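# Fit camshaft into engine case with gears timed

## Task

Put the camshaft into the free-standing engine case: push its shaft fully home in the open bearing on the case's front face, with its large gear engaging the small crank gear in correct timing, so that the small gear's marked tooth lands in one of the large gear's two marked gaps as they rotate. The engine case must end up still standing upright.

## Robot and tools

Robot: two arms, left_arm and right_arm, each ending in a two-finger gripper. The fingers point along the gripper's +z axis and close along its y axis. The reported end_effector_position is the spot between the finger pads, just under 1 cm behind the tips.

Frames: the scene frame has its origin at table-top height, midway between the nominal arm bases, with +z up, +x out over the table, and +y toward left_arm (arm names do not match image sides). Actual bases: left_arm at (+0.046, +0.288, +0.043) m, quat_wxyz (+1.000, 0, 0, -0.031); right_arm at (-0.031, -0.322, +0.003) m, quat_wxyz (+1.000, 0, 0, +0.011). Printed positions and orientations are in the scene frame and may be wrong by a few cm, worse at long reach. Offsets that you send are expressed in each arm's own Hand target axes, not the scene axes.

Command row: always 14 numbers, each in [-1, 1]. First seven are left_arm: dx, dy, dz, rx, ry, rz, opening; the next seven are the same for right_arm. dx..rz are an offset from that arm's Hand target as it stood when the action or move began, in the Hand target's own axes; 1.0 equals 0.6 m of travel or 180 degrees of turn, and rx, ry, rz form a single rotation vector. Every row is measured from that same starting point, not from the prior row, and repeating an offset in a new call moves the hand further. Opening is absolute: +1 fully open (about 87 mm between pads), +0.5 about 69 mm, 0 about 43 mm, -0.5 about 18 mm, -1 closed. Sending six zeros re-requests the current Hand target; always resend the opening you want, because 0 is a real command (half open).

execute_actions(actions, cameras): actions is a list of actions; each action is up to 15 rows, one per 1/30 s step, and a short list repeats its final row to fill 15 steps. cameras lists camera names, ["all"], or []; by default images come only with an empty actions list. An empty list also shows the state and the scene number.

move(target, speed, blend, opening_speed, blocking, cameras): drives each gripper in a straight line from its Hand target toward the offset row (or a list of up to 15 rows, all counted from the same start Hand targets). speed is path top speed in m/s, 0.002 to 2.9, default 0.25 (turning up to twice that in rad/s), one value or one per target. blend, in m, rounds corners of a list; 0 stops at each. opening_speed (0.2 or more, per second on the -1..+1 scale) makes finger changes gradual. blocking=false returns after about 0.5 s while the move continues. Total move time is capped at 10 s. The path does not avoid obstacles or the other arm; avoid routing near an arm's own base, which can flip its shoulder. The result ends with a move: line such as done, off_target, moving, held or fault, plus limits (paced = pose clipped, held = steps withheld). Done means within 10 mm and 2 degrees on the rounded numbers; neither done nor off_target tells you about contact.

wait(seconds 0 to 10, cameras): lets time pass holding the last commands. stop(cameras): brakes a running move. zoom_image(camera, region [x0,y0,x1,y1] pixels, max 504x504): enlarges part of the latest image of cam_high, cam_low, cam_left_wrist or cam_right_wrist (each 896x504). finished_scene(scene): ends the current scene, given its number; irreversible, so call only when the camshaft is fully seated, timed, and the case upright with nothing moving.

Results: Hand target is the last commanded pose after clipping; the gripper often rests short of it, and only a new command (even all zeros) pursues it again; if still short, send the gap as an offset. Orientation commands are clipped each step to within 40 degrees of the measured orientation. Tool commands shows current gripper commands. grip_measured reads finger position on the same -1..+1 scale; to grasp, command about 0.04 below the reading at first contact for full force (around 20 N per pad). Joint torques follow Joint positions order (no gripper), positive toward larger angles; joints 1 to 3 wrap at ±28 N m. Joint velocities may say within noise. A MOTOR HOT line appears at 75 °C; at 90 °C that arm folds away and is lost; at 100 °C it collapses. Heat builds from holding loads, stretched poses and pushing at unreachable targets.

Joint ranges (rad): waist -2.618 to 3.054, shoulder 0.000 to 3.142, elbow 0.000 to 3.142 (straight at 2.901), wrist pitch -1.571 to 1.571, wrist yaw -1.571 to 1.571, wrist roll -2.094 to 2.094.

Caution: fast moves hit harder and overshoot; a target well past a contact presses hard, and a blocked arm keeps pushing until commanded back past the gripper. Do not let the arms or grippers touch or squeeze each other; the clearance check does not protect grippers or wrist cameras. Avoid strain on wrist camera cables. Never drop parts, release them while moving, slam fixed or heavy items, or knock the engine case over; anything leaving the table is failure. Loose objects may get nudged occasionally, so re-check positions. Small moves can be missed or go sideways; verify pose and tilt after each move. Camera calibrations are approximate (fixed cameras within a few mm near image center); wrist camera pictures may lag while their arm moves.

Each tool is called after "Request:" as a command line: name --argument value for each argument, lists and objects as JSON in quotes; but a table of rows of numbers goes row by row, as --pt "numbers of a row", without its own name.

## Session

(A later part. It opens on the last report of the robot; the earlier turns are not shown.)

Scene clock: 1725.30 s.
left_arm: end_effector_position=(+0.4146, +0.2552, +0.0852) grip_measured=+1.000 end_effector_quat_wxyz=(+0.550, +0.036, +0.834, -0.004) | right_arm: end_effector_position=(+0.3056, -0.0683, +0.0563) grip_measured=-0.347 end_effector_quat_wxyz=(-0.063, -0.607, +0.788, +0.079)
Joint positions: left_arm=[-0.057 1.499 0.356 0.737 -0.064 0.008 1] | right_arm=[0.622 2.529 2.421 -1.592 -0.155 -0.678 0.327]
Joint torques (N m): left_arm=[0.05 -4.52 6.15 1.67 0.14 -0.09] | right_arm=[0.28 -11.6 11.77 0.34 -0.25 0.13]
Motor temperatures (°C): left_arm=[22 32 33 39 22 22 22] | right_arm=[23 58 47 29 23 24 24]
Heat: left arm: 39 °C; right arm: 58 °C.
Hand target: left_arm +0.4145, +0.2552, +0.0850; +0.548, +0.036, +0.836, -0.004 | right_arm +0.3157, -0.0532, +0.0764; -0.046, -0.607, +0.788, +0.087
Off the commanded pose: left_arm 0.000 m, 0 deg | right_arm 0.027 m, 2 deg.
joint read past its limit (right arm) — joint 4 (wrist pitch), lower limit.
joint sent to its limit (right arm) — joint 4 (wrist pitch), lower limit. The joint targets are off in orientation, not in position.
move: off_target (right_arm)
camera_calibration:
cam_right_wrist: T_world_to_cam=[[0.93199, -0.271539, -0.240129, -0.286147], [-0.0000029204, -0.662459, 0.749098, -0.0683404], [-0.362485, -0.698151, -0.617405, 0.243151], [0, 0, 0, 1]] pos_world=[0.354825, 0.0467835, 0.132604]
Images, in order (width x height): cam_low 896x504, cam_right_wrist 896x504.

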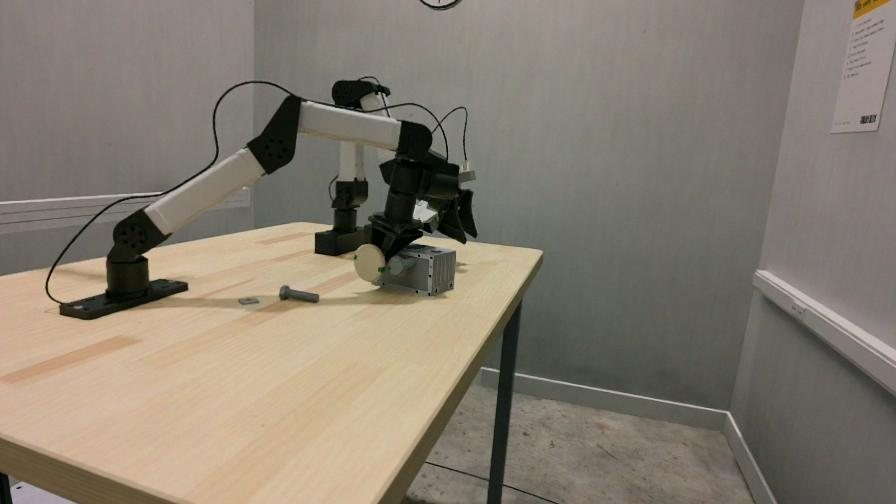

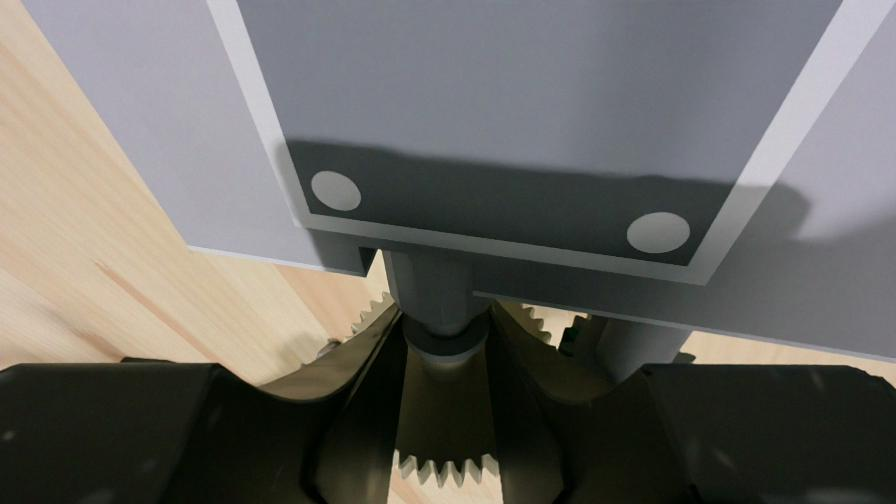

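Request:
move --target '[0,0,0,0,0,0,1,-0.02,0,0,0,0,0,-0.8]' --speed 0.03 --cameras '["cam_right_wrist","cam_low","cam_high"]'

Request:
zoom_image --camera "cam_low" --region '[345, 220, 425, 290]'

Request:
zoom_image --camera "cam_high" --region '[420, 230, 500, 300]'

Scene clock: 1735.90 s.
left_arm: end_effector_position=(+0.4146, +0.2552, +0.0852) grip_measured=+1.000 end_effector_quat_wxyz=(+0.550, +0.036, +0.834, -0.004) | right_arm: end_effector_position=(+0.3061, -0.0600, +0.0562) grip_measured=-0.347 end_effector_quat_wxyz=(-0.059, -0.607, +0.789, +0.078)
Joint positions: left_arm=[-0.057 1.499 0.356 0.737 -0.064 0.008 1] | right_arm=[0.636 2.558 2.477 -1.609 -0.155 -0.663 0.327]
Joint torques (N m): left_arm=[0.1 -4.37 6.2 1.6 0.16 -0.1] | right_arm=[0.38 -11.84 11.86 0.55 -0.25 0.16]
Motor temperatures (°C): left_arm=[22 32 33 39 22 22 22] | right_arm=[23 58 49 28 23 24 24]
Heat: left arm: 39 °C; right arm: 58 °C.
Hand target: left_arm +0.4145, +0.2552, +0.0850; +0.548, +0.036, +0.836, -0.004 | right_arm +0.3188, -0.0416, +0.0768; -0.046, -0.607, +0.788, +0.087
Off the commanded pose: left_arm 0.000 m, 0 deg | right_arm 0.030 m, 2 deg.
joint read past its limit (right arm) — joint 4 (wrist pitch), lower limit.
joint sent to its limit (right arm) — joint 4 (wrist pitch), lower limit. The joint targets are off in orientation, not in position.
move: off_target (right_arm)
camera_calibration:
cam_right_wrist: T_world_to_cam=[[0.933518, -0.271578, -0.234073, -0.285173], [-0.00618208, -0.664962, 0.746852, -0.0608643], [-0.358477, -0.695753, -0.622433, 0.24822], [0, 0, 0, 1]] pos_world=[0.354819, 0.0547809, 0.133206]
Images, in order (width x height): cam_high 896x504, cam_low 896x504, cam_right_wrist 896x504.

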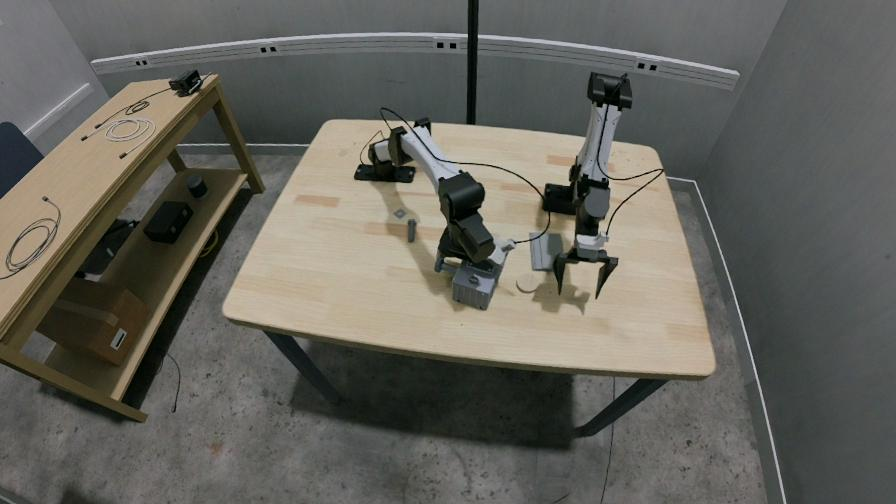

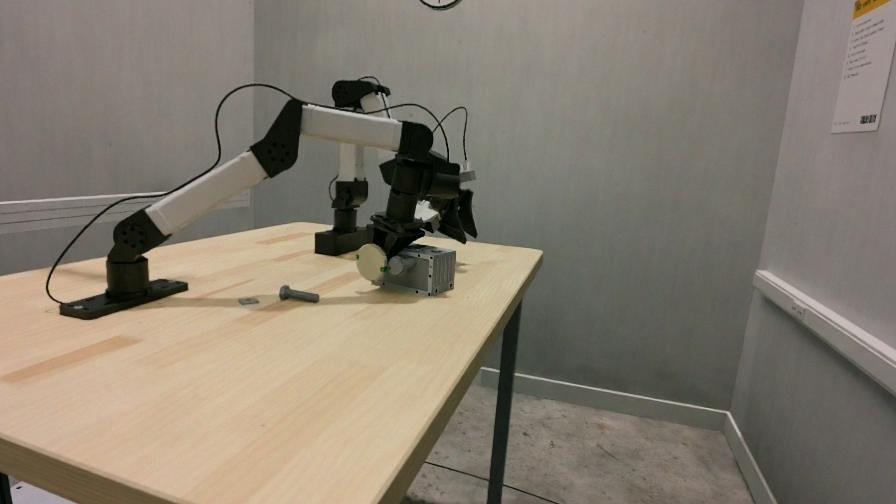

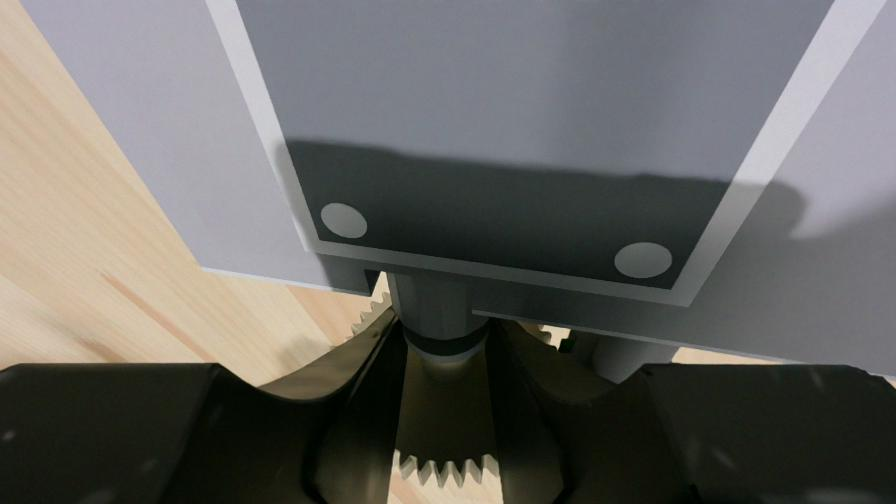

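Scaled by 6.300 from the camera's 896x504 image, which has a finer 1280x720 frame.

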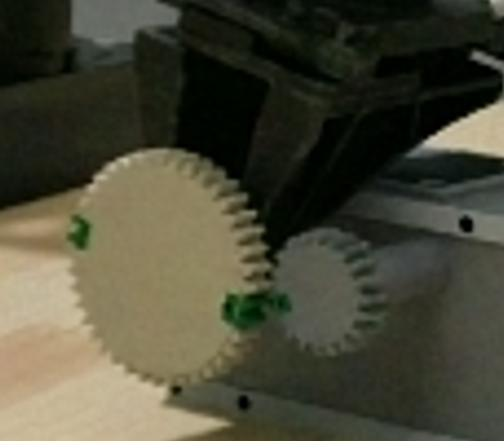

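Scaled by 6.300 from the camera's 896x504 image, which has a finer 1280x720 frame.

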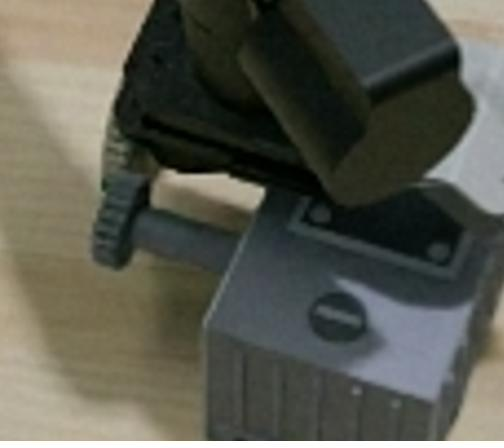

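Request:
move --target '[0,0,0,0,0,0,1,-0.015,0,0,0,0,0,-0.8]' --speed 0.03 --cameras '["cam_right_wrist","cam_low"]'

Request:
zoom_image --camera "cam_low" --region '[345, 220, 425, 290]'

Request:
zoom_image --camera "cam_low" --region '[370, 250, 400, 280]'

Scene clock: 1748.13 s.
left_arm: end_effector_position=(+0.4146, +0.2552, +0.0852) grip_measured=+1.000 end_effector_quat_wxyz=(+0.550, +0.036, +0.834, -0.004) | right_arm: end_effector_position=(+0.3072, -0.0561, +0.0564) grip_measured=-0.346 end_effector_quat_wxyz=(-0.054, -0.603, +0.793, +0.077)
Joint positions: left_arm=[-0.057 1.499 0.356 0.737 -0.064 0.008 1] | right_arm=[0.641 2.568 2.499 -1.61 -0.155 -0.647 0.327]
Joint torques (N m): left_arm=[0.23 -4.49 6.08 1.66 0.15 -0.11] | right_arm=[0.9 -11.17 13.78 0.59 -0.26 0.11]
Motor temperatures (°C): left_arm=[22 32 33 39 22 22 22] | right_arm=[23 59 51 28 23 24 24]
Heat: left arm: 39 °C; right arm: 59 °C.
Hand target: left_arm +0.4145, +0.2552, +0.0850; +0.548, +0.036, +0.836, -0.004 | right_arm +0.3211, -0.0329, +0.0772; -0.046, -0.607, +0.788, +0.087
Off the commanded pose: left_arm 0.000 m, 0 deg | right_arm 0.034 m, 2 deg.
joint read past its limit (right arm) — joint 4 (wrist pitch), lower limit.
joint sent to its limit (right arm) — joint 4 (wrist pitch), lower limit. The joint targets are off in orientation, not in position.
move: off_target (right_arm)
camera_calibration:
cam_right_wrist: T_world_to_cam=[[0.93203, -0.281857, -0.227763, -0.285509], [-0.019792, -0.667174, 0.744638, -0.0541932], [-0.361839, -0.689518, -0.627405, 0.253077], [0, 0, 0, 1]] pos_world=[0.356604, 0.0578718, 0.134108]
Images, in order (width x height): cam_low 896x504, cam_right_wrist 896x504.

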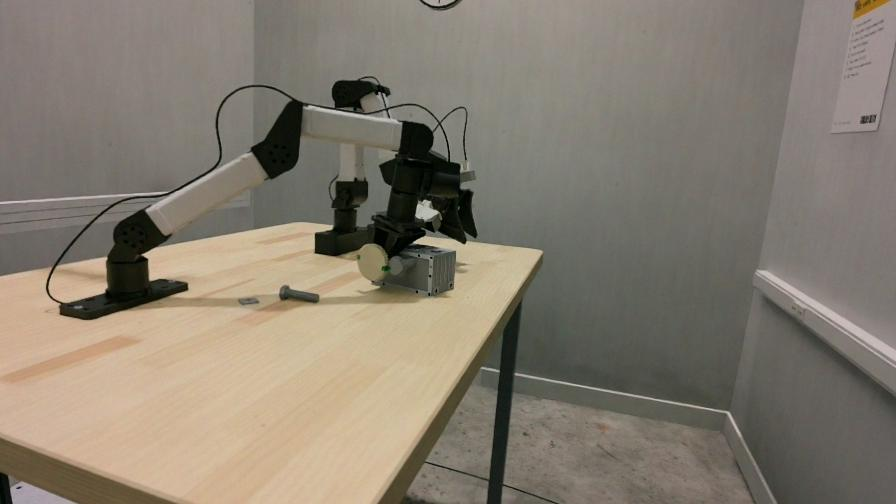

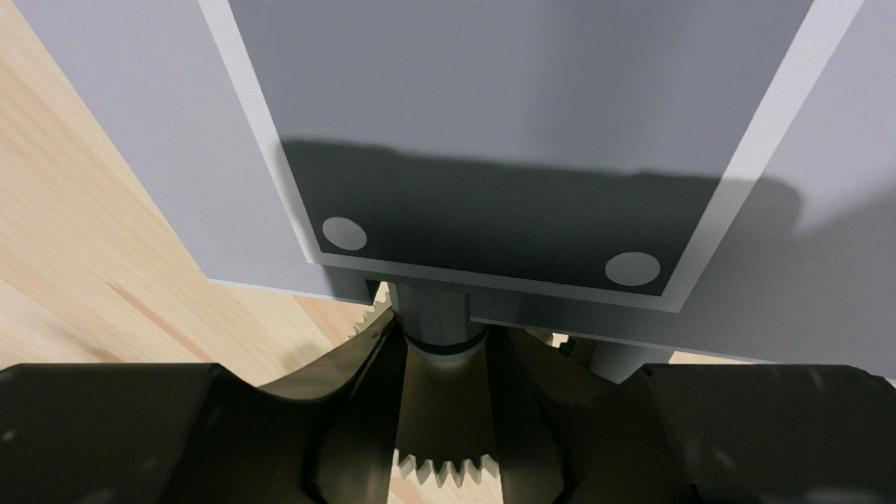

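Scaled by 6.300 from the camera's 896x504 image, which has a finer 1280x720 frame.

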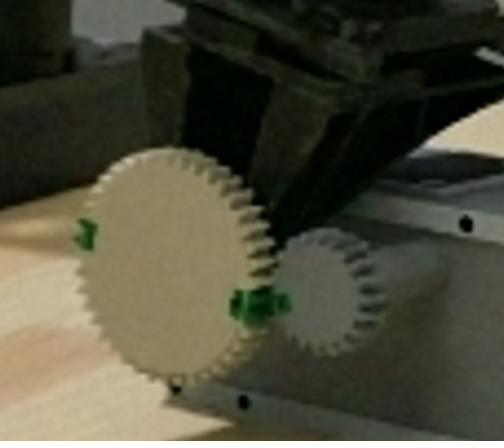

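Scaled by 16.800 from the camera's 896x504 image, which has a finer 1280x720 frame.

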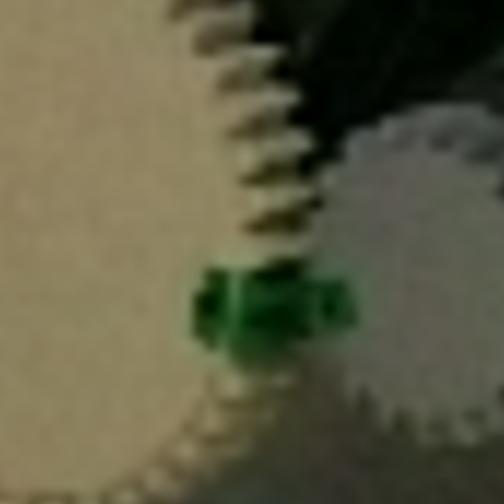

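Request:
move --target '[0,0,0,0,0,0,1,0.027,0.0018,0.0145,0,0,0,-0.8]' --speed 0.06

Request:
move --target '[0,0,0,0,0,0,1,0,0,0,0,0,0,0.0]' --opening_speed 0.8

Request:
move --pt "0 0 0 0 0 0 1 0 0 -0.15 0 0 0 0" --pt "0 0 0 0 0 0 1 0.220 0.040 -0.152 0.0534 -0.405 -0.0394 0" --pt "0 0 0 0 0 0 1 0.164 0.005 -0.0085 0.0534 -0.405 -0.0394 -1" --speed '[0.1,0.3,0.15]' --cameras '["cam_right_wrist","cam_low","cam_high"]'

Request:
zoom_image --camera "cam_low" --region '[345, 220, 425, 290]'

Request:
zoom_image --camera "cam_right_wrist" --region '[350, 80, 620, 270]'

Scene clock: 1777.83 s.
left_arm: end_effector_position=(+0.4146, +0.2552, +0.0852) grip_measured=+1.000 end_effector_quat_wxyz=(+0.550, +0.036, +0.834, -0.004) | right_arm: end_effector_position=(+0.3068, -0.0565, +0.0559) grip_measured=-0.346 end_effector_quat_wxyz=(-0.056, -0.603, +0.792, +0.077)
Joint positions: left_arm=[-0.057 1.499 0.356 0.737 -0.064 0.008 1] | right_arm=[0.641 2.568 2.497 -1.61 -0.155 -0.649 0.327]
Joint torques (N m): left_arm=[0.06 -4.81 6.11 1.64 0.15 -0.06] | right_arm=[-0.32 -12.25 6.99 0.59 -0.27 -0.07]
Motor temperatures (°C): left_arm=[22 32 33 39 22 22 22] | right_arm=[23 59 55 28 23 24 25]
Heat: left arm: 39 °C; right arm: 59 °C.
Hand target: left_arm +0.4145, +0.2552, +0.0850; +0.548, +0.036, +0.836, -0.004 | right_arm +0.3143, -0.0476, +0.0683; -0.046, -0.607, +0.788, +0.087
Off the commanded pose: left_arm 0.000 m, 0 deg | right_arm 0.017 m, 2 deg.
joint read past its limit (right arm) — joint 4 (wrist pitch), lower limit.
joint sent to its limit (right arm) — joint 4 (wrist pitch), lower limit. The joint targets are off in orientation, not in position.
move: off_target (right_arm)

Scene clock: 1779.07 s.
left_arm: end_effector_position=(+0.4146, +0.2552, +0.0852) grip_measured=+1.000 end_effector_quat_wxyz=(+0.550, +0.036, +0.834, -0.004) | right_arm: end_effector_position=(+0.3085, -0.0549, +0.0553) grip_measured=+0.000 end_effector_quat_wxyz=(-0.051, -0.604, +0.792, +0.078)
Joint positions: left_arm=[-0.057 1.499 0.356 0.737 -0.064 0.008 1] | right_arm=[0.641 2.568 2.497 -1.601 -0.156 -0.649 0.5]
Joint torques (N m): left_arm=[0.25 -4.56 6.09 1.66 0.16 -0.11] | right_arm=[-0.32 -12.26 7.02 0.51 -0.25 -0.07]
Motor temperatures (°C): left_arm=[22 32 33 39 22 22 22] | right_arm=[23 59 54 28 23 24 25]
Heat: left arm: 39 °C; right arm: 59 °C.
Hand target: left_arm +0.4145, +0.2552, +0.0850; +0.548, +0.036, +0.836, -0.004 | right_arm +0.3144, -0.0475, +0.0683; -0.046, -0.607, +0.788, +0.087
Off the commanded pose: left_arm 0.000 m, 0 deg | right_arm 0.016 m, 1 deg.
joint read past its limit (right arm) — joint 4 (wrist pitch), lower limit.
joint sent to its limit (right arm) — joint 4 (wrist pitch), lower limit. The joint targets are off in orientation, not in position.
move: off_target (right_arm)

Scene clock: 1785.10 s.
left_arm: end_effector_position=(+0.4146, +0.2552, +0.0852) grip_measured=+1.000 end_effector_quat_wxyz=(+0.550, +0.036, +0.834, -0.004) | right_arm: end_effector_position=(+0.2851, -0.1437, +0.0711) grip_measured=-0.978 end_effector_quat_wxyz=(+0.479, -0.481, +0.631, +0.376)
Joint positions: left_arm=[-0.057 1.499 0.356 0.737 -0.064 0.008 1] | right_arm=[0.068 1.646 0.63 0.344 -1.143 -0.613 0.011]
Joint torques (N m): left_arm=[0.14 -4.48 6.27 1.65 0.15 -0.1] | right_arm=[0.32 -4.04 5.55 2.04 -0.14 0.11]
Motor temperatures (°C): left_arm=[22 32 33 39 22 22 22] | right_arm=[23 57 53 29 23 24 24]
Heat: left arm: 39 °C; right arm: 57 °C.
Hand target: left_arm +0.4145, +0.2552, +0.0850; +0.548, +0.036, +0.836, -0.004 | right_arm +0.2871, -0.1423, +0.0705; +0.484, -0.483, +0.629, +0.371
Off the commanded pose: left_arm 0.000 m, 0 deg | right_arm 0.003 m, 1 deg.
move: done
camera_calibration:
cam_right_wrist: T_world_to_cam=[[0.974111, -0.22123, -0.0465294, -0.302527], [-0.219788, -0.878586, -0.424004, -0.0143107], [0.0529225, 0.423254, -0.904464, 0.255318], [0, 0, 0, 1]] pos_world=[0.278038, -0.187566, 0.210782]
Images, in order (width x height): cam_high 896x504, cam_low 896x504, cam_right_wrist 896x504.

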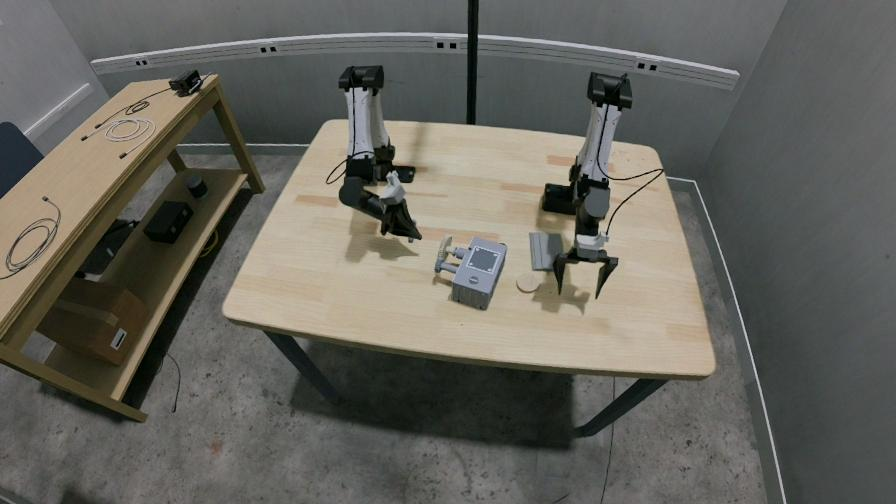

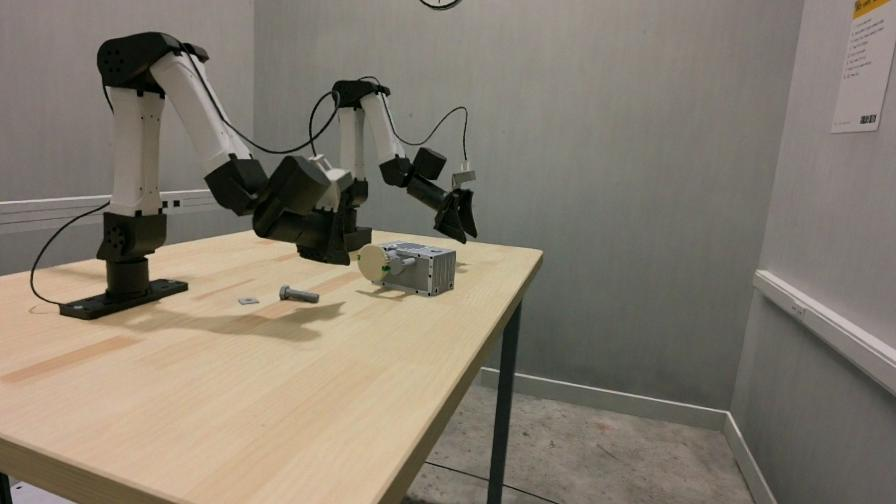

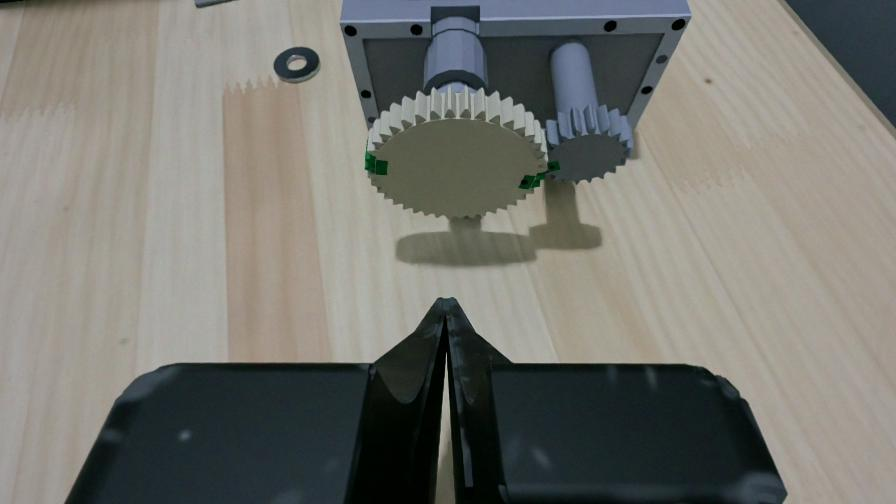

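Scaled by 6.300 from the camera's 896x504 image, which has a finer 1280x720 frame.

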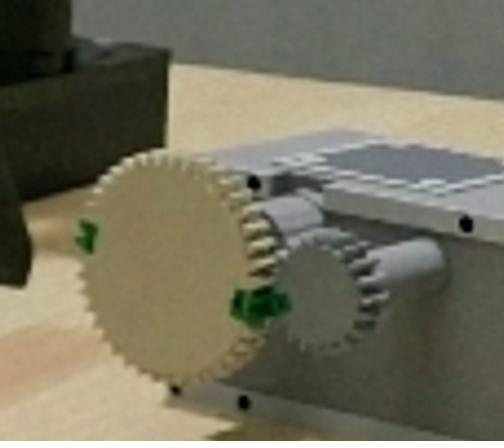

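Scaled by 1.867 from the camera's 896x504 image, which has a finer 1280x720 frame.

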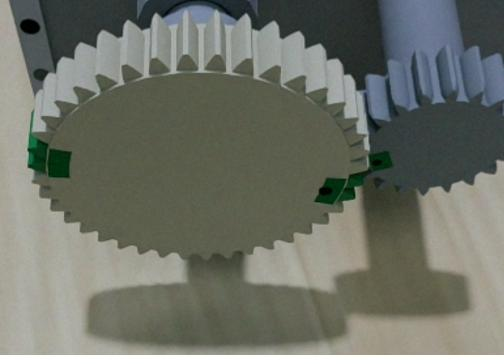

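Request:
move --target '[0,0,0,0,0,0,1,-0.012,-0.0053,0.083,0,0,0,-1]' --speed 0.07 --cameras '["cam_right_wrist","cam_low"]'

Request:
zoom_image --camera "cam_low" --region '[325, 220, 425, 290]'

Scene clock: 1797.53 s.
left_arm: end_effector_position=(+0.4146, +0.2552, +0.0852) grip_measured=+1.000 end_effector_quat_wxyz=(+0.550, +0.036, +0.834, -0.004) | right_arm: end_effector_position=(+0.2902, -0.0989, +0.0548) grip_measured=-0.978 end_effector_quat_wxyz=(+0.465, -0.479, +0.640, +0.381)
Joint positions: left_arm=[-0.057 1.499 0.356 0.737 -0.064 0.008 1] | right_arm=[0.221 1.757 0.644 0.558 -1.017 -0.441 0.011]
Joint torques (N m): left_arm=[0.29 -4.49 6.01 1.66 0.14 -0.07] | right_arm=[0.21 -4.62 8.4 2.21 -0.06 0.11]
Motor temperatures (°C): left_arm=[22 32 33 39 22 22 22] | right_arm=[23 51 49 32 23 24 24]
Heat: left arm: 39 °C; right arm: 51 °C.
Hand target: left_arm +0.4145, +0.2552, +0.0850; +0.548, +0.036, +0.836, -0.004 | right_arm +0.3030, -0.0948, +0.0646; +0.483, -0.483, +0.629, +0.371
Off the commanded pose: left_arm 0.000 m, 0 deg | right_arm 0.017 m, 3 deg.
move: off_target (right_arm)
camera_calibration:
cam_right_wrist: T_world_to_cam=[[0.972817, -0.218453, -0.0768492, -0.296034], [-0.230643, -0.884226, -0.406138, 0.0208743], [0.0207701, 0.412823, -0.910575, 0.230022], [0, 0, 0, 1]] pos_world=[0.288024, -0.14117, 0.19518]
Images, in order (width x height): cam_low 896x504, cam_right_wrist 896x504.

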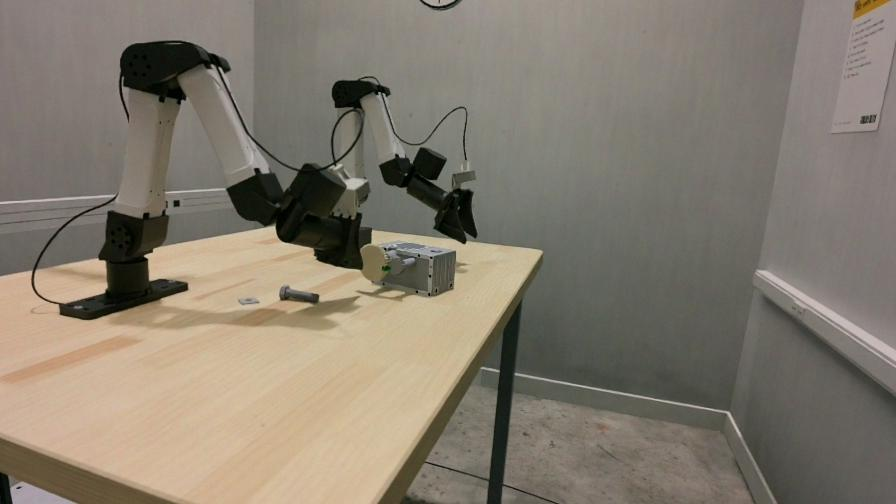

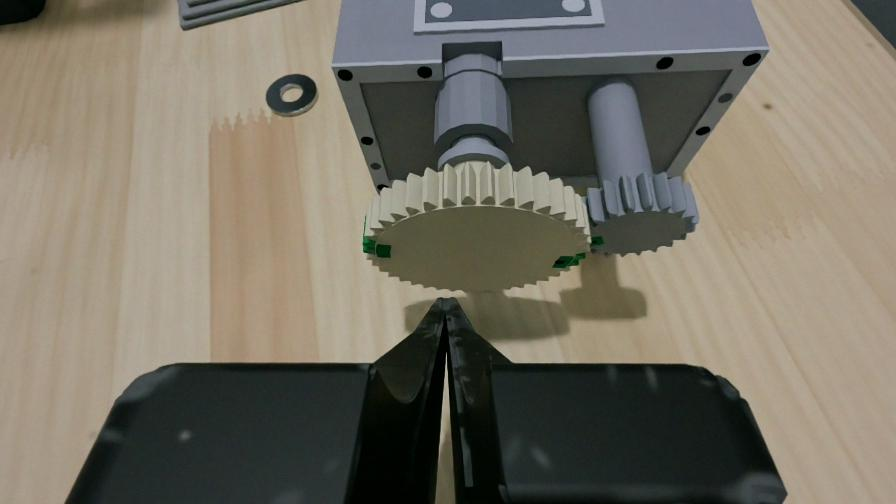

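Scaled by 5.040 from the camera's 896x504 image, which has a finer 1280x720 frame.

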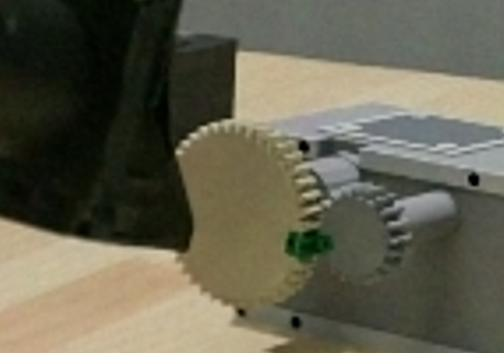

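Request:
move --target '[0,0,0,0,0,0,1,-0.0115,-0.015,-0.0025,0,0,0,-1]' --speed 0.05 --cameras '["cam_right_wrist","cam_low"]'

Request:
zoom_image --camera "cam_low" --region '[325, 220, 425, 290]'

Scene clock: 1806.60 s.
left_arm: end_effector_position=(+0.4146, +0.2552, +0.0852) grip_measured=+1.000 end_effector_quat_wxyz=(+0.550, +0.036, +0.834, -0.004) | right_arm: end_effector_position=(+0.3025, -0.0959, +0.0666) grip_measured=-0.978 end_effector_quat_wxyz=(+0.476, -0.482, +0.632, +0.376)
Joint positions: left_arm=[-0.057 1.499 0.356 0.737 -0.064 0.008 1] | right_arm=[0.221 1.757 0.689 0.543 -1.017 -0.44 0.011]
Joint torques (N m): left_arm=[0.02 -4.57 6.2 1.67 0.12 -0.08] | right_arm=[-0.81 -4.56 8.61 1.82 -0.16 -0.02]
Heat: left arm: 39 °C; right arm: 49 °C.
Hand target: left_arm +0.4145, +0.2552, +0.0850; +0.548, +0.036, +0.836, -0.004 | right_arm +0.3117, -0.0968, +0.0716; +0.483, -0.483, +0.629, +0.371
Off the commanded pose: left_arm 0.000 m, 0 deg | right_arm 0.011 m, 1 deg.
move: off_target (right_arm)
camera_calibration:
cam_right_wrist: T_world_to_cam=[[0.974605, -0.218383, -0.0495339, -0.30868], [-0.218745, -0.881129, -0.419241, 0.0287422], [0.0479092, 0.41943, -0.906523, 0.231462], [0, 0, 0, 1]] pos_world=[0.296039, -0.139167, 0.206585]
Images, in order (width x height): cam_low 896x504, cam_right_wrist 896x504.

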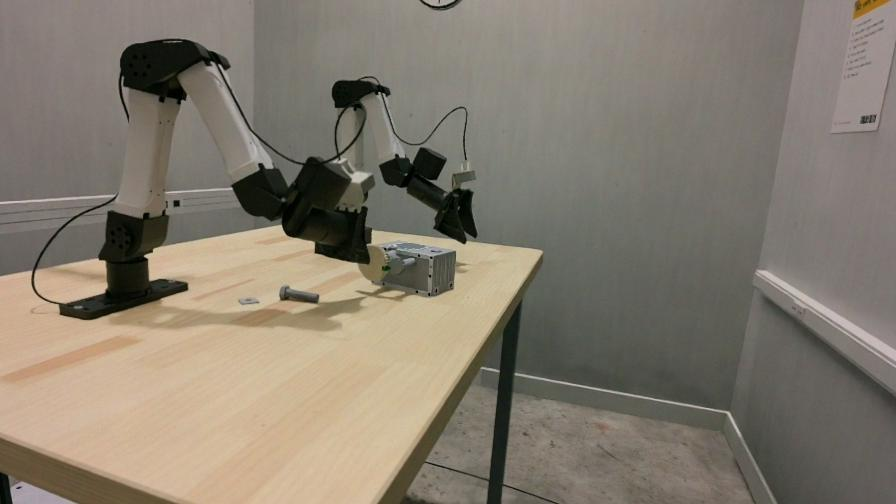

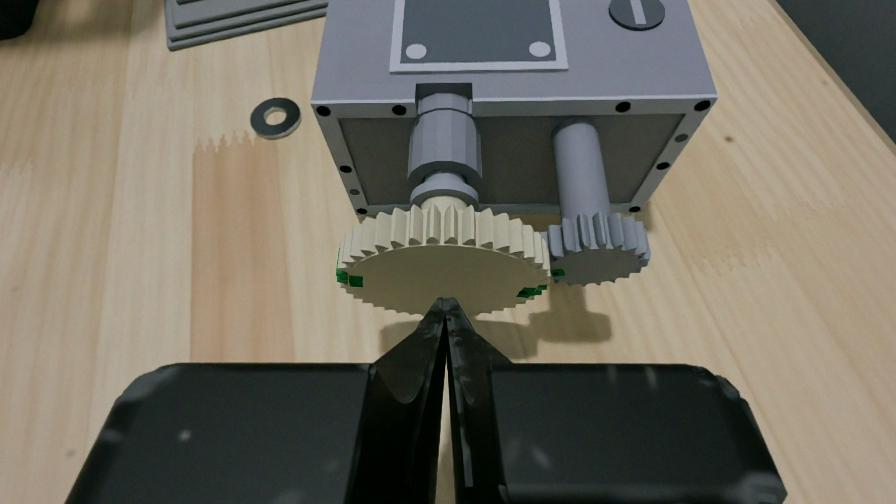

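Scaled by 5.040 from the camera's 896x504 image, which has a finer 1280x720 frame.

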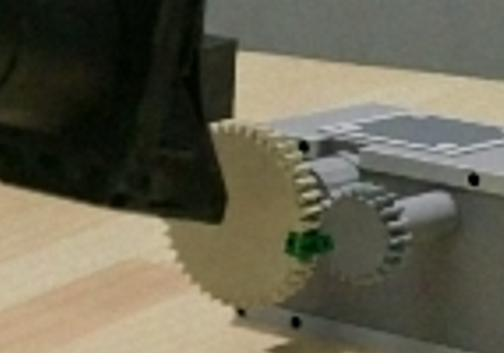

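Request:
move --target '[0,0,0,0,0,0,1,-0.0095,-0.007,0.0355,0,0,0,-1]' --speed 0.04 --cameras '["cam_right_wrist","cam_low"]'

Request:
zoom_image --camera "cam_low" --region '[325, 220, 425, 290]'

Request:
zoom_image --camera "cam_right_wrist" --region '[320, 100, 640, 350]'

Scene clock: 1817.50 s.
left_arm: end_effector_position=(+0.4146, +0.2552, +0.0852) grip_measured=+1.000 end_effector_quat_wxyz=(+0.550, +0.036, +0.834, -0.004) | right_arm: end_effector_position=(+0.3096, -0.0817, +0.0614) grip_measured=-0.978 end_effector_quat_wxyz=(+0.465, -0.479, +0.640, +0.380)
Joint positions: left_arm=[-0.057 1.499 0.356 0.737 -0.064 0.008 1] | right_arm=[0.26 1.807 0.74 0.543 -0.982 -0.406 0.011]
Joint torques (N m): left_arm=[0.23 -4.71 6.2 1.68 0.14 -0.08] | right_arm=[0.31 -5.15 8.73 2.24 -0.05 0.09]
Motor temperatures (°C): left_arm=[22 32 33 39 22 22 22] | right_arm=[23 46 49 33 23 24 24]
Heat: left arm: 39 °C; right arm: 49 °C.
Hand target: left_arm +0.4145, +0.2552, +0.0850; +0.548, +0.036, +0.836, -0.004 | right_arm +0.3216, -0.0767, +0.0717; +0.484, -0.483, +0.629, +0.371
Off the commanded pose: left_arm 0.000 m, 0 deg | right_arm 0.017 m, 3 deg.
move: off_target (right_arm)
camera_calibration:
cam_right_wrist: T_world_to_cam=[[0.972758, -0.219583, -0.0743374, -0.310816], [-0.230663, -0.884719, -0.405051, 0.0431367], [0.0231744, 0.411163, -0.911267, 0.227612], [0, 0, 0, 1]] pos_world=[0.307024, -0.123672, 0.201783]
Images, in order (width x height): cam_low 896x504, cam_right_wrist 896x504.

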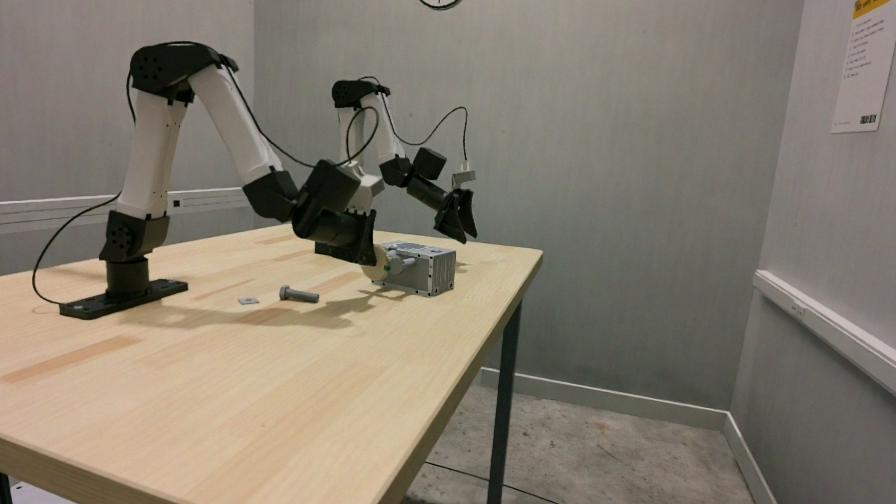

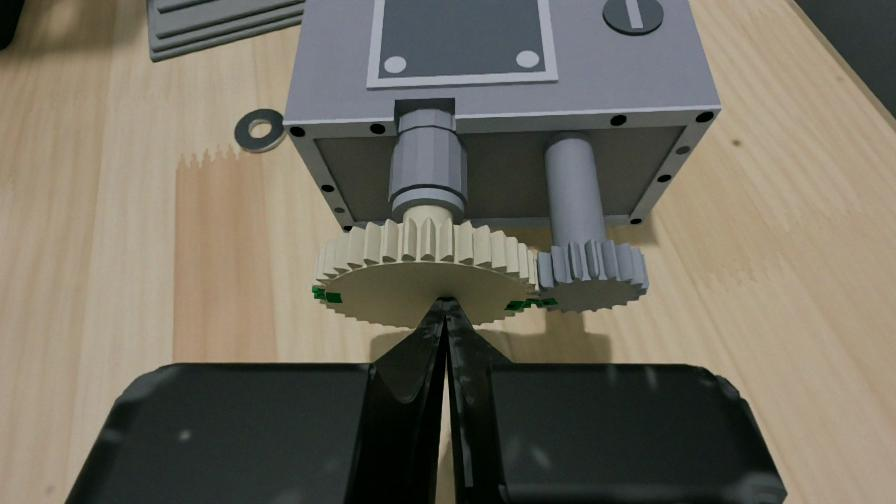

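Scaled by 5.040 from the camera's 896x504 image, which has a finer 1280x720 frame.

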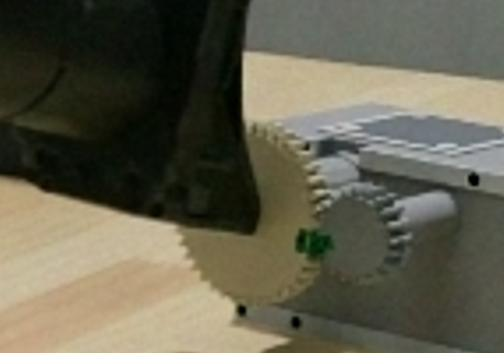

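Scaled by 1.575 from the camera's 896x504 image, which has a finer 1280x720 frame.

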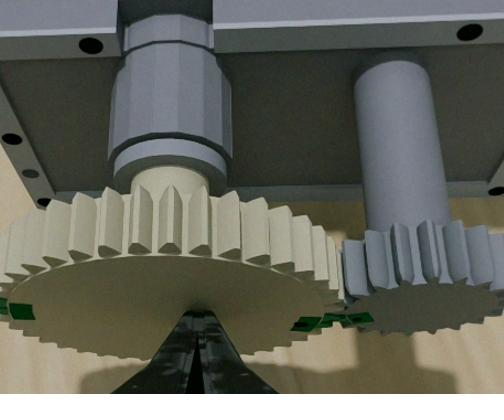

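Request:
move --target '[0,0,0,0,0,0,1,-0.004,0.006,0.02,0,0,0,-1]' --speed 0.03 --cameras '["cam_right_wrist","cam_low"]'

Request:
zoom_image --camera "cam_right_wrist" --region '[360, 130, 560, 330]'

Request:
zoom_image --camera "cam_low" --region '[325, 220, 425, 290]'

Scene clock: 1825.23 s.
left_arm: end_effector_position=(+0.4146, +0.2552, +0.0852) grip_measured=+1.000 end_effector_quat_wxyz=(+0.550, +0.036, +0.834, -0.004) | right_arm: end_effector_position=(+0.3094, -0.0800, +0.0611) grip_measured=-0.978 end_effector_quat_wxyz=(+0.461, -0.468, +0.650, +0.383)
Joint positions: left_arm=[-0.057 1.499 0.356 0.737 -0.064 0.008 1] | right_arm=[0.266 1.807 0.74 0.548 -0.966 -0.37 0.011]
Joint torques (N m): left_arm=[0.12 -4.57 6.08 1.65 0.14 -0.09] | right_arm=[2.76 -4.18 9.28 2.55 0.14 0.02]
Heat: left arm: 39 °C; right arm: 49 °C.
Hand target: left_arm +0.4145, +0.2552, +0.0850; +0.548, +0.036, +0.836, -0.004 | right_arm +0.3212, -0.0639, +0.0709; +0.483, -0.483, +0.629, +0.371
Off the commanded pose: left_arm 0.000 m, 0 deg | right_arm 0.022 m, 4 deg.
move: off_target (right_arm)
camera_calibration:
cam_right_wrist: T_world_to_cam=[[0.966545, -0.236019, -0.100424, -0.308055], [-0.25642, -0.87967, -0.400536, 0.0525691], [0.00619455, 0.412887, -0.910761, 0.232059], [0, 0, 0, 1]] pos_world=[0.309792, -0.122277, 0.20147]
Images, in order (width x height): cam_low 896x504, cam_right_wrist 896x504.

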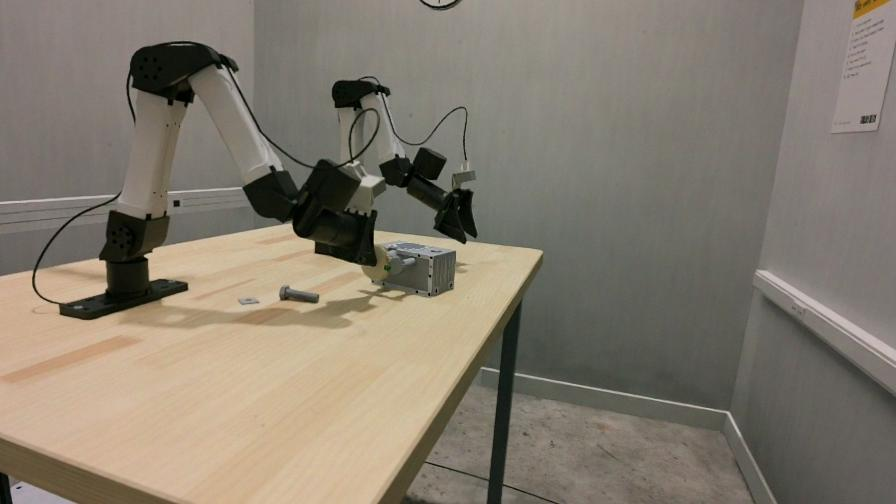

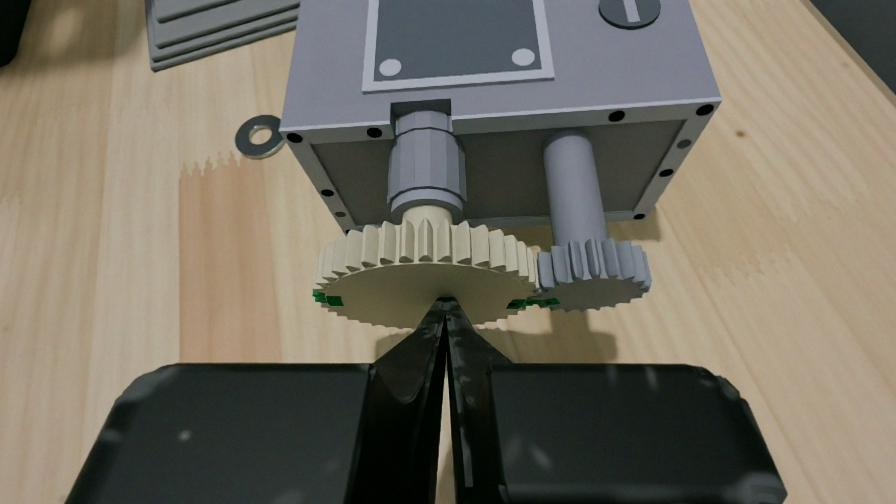

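Scaled by 2.520 from the camera's 896x504 image, which has a finer 1280x720 frame.

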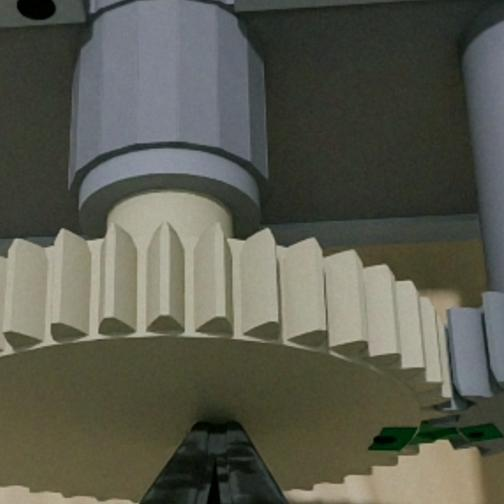

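Scaled by 5.040 from the camera's 896x504 image, which has a finer 1280x720 frame.

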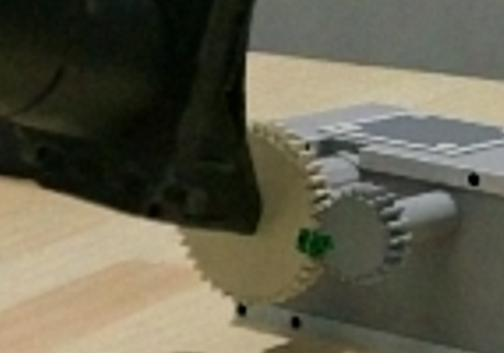

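Request:
move --target '[0,0,0,0,0,0,1,0,0,-0.13,0,0,0,-1]' --speed 0.1 --cameras '["cam_right_wrist","cam_low"]'

Request:
zoom_image --camera "cam_right_wrist" --region '[370, 30, 640, 230]'

Request:
zoom_image --camera "cam_low" --region '[355, 230, 425, 285]'

Scene clock: 1836.37 s.
left_arm: end_effector_position=(+0.4146, +0.2552, +0.0852) grip_measured=+1.000 end_effector_quat_wxyz=(+0.550, +0.036, +0.834, -0.004) | right_arm: end_effector_position=(+0.3010, -0.1372, +0.0792) grip_measured=-0.978 end_effector_quat_wxyz=(+0.473, -0.474, +0.643, +0.372)
Joint positions: left_arm=[-0.057 1.499 0.356 0.737 -0.064 0.008 1] | right_arm=[0.092 1.666 0.707 0.301 -1.102 -0.573 0.011]
Joint torques (N m): left_arm=[0.17 -4.62 6.22 1.63 0.15 -0.1] | right_arm=[-0.46 -6.78 7.01 1.68 -0.44 -0.09]
Heat: left arm: 39 °C; right arm: 49 °C.
Hand target: left_arm +0.4145, +0.2552, +0.0850; +0.548, +0.036, +0.836, -0.004 | right_arm +0.3018, -0.1366, +0.0911; +0.484, -0.483, +0.629, +0.371
Off the commanded pose: left_arm 0.000 m, 0 deg | right_arm 0.012 m, 2 deg.
move: off_target (right_arm)
camera_calibration:
cam_right_wrist: T_world_to_cam=[[0.968602, -0.240315, -0.063702, -0.315833], [-0.245088, -0.879978, -0.406904, 0.00442434], [0.041729, 0.409741, -0.911247, 0.261079], [0, 0, 0, 1]] pos_world=[0.296106, -0.178981, 0.219588]
Images, in order (width x height): cam_low 896x504, cam_right_wrist 896x504.

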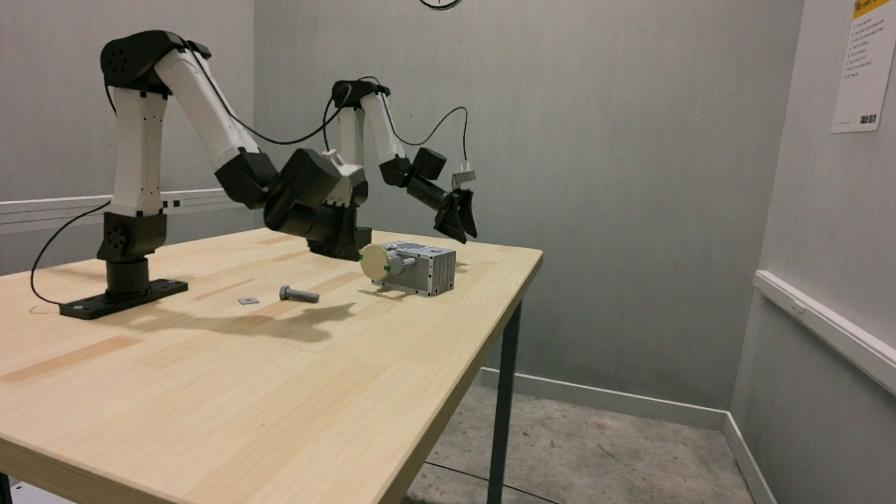

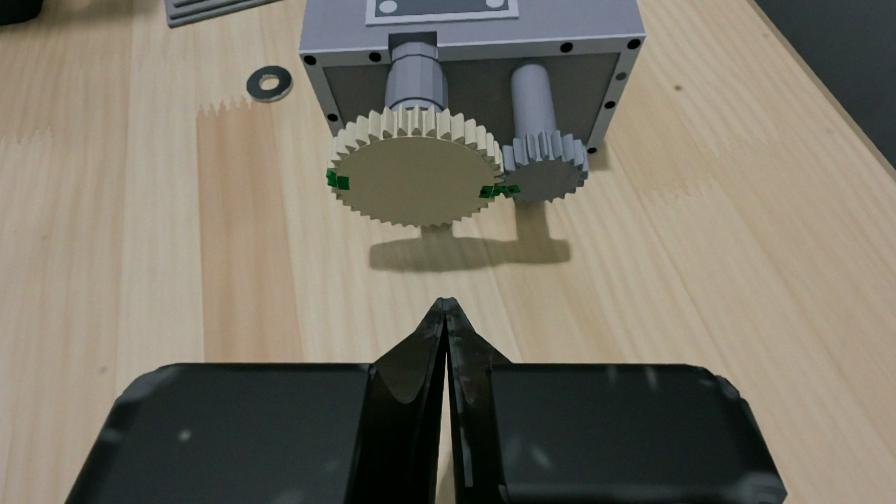

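Scaled by 1.867 from the camera's 896x504 image, which has a finer 1280x720 frame.

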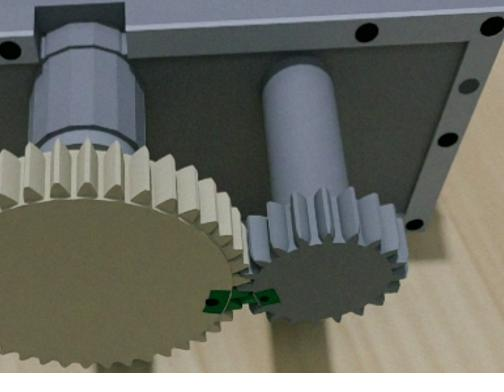

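Scaled by 7.200 from the camera's 896x504 image, which has a finer 1280x720 frame.

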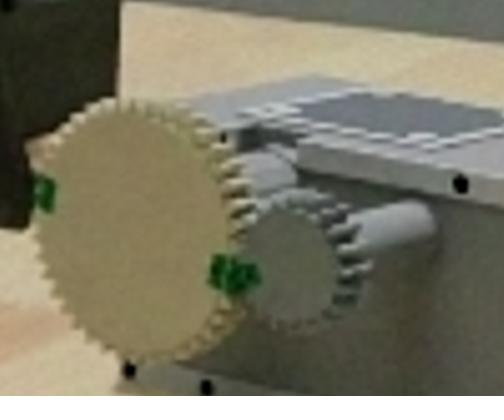

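Request:
zoom_image --camera "cam_right_wrist" --region '[470, 150, 540, 220]'

Scaled by 7.200 from the camera's 896x504 image, which has a finer 1280x720 frame.

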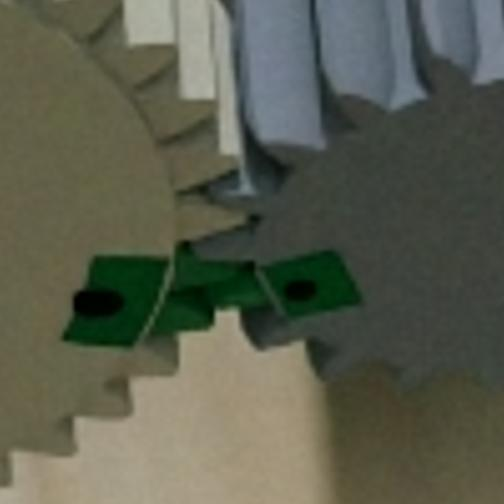

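Request:
finished_scene --scene 1

The scene is finished: the task was done.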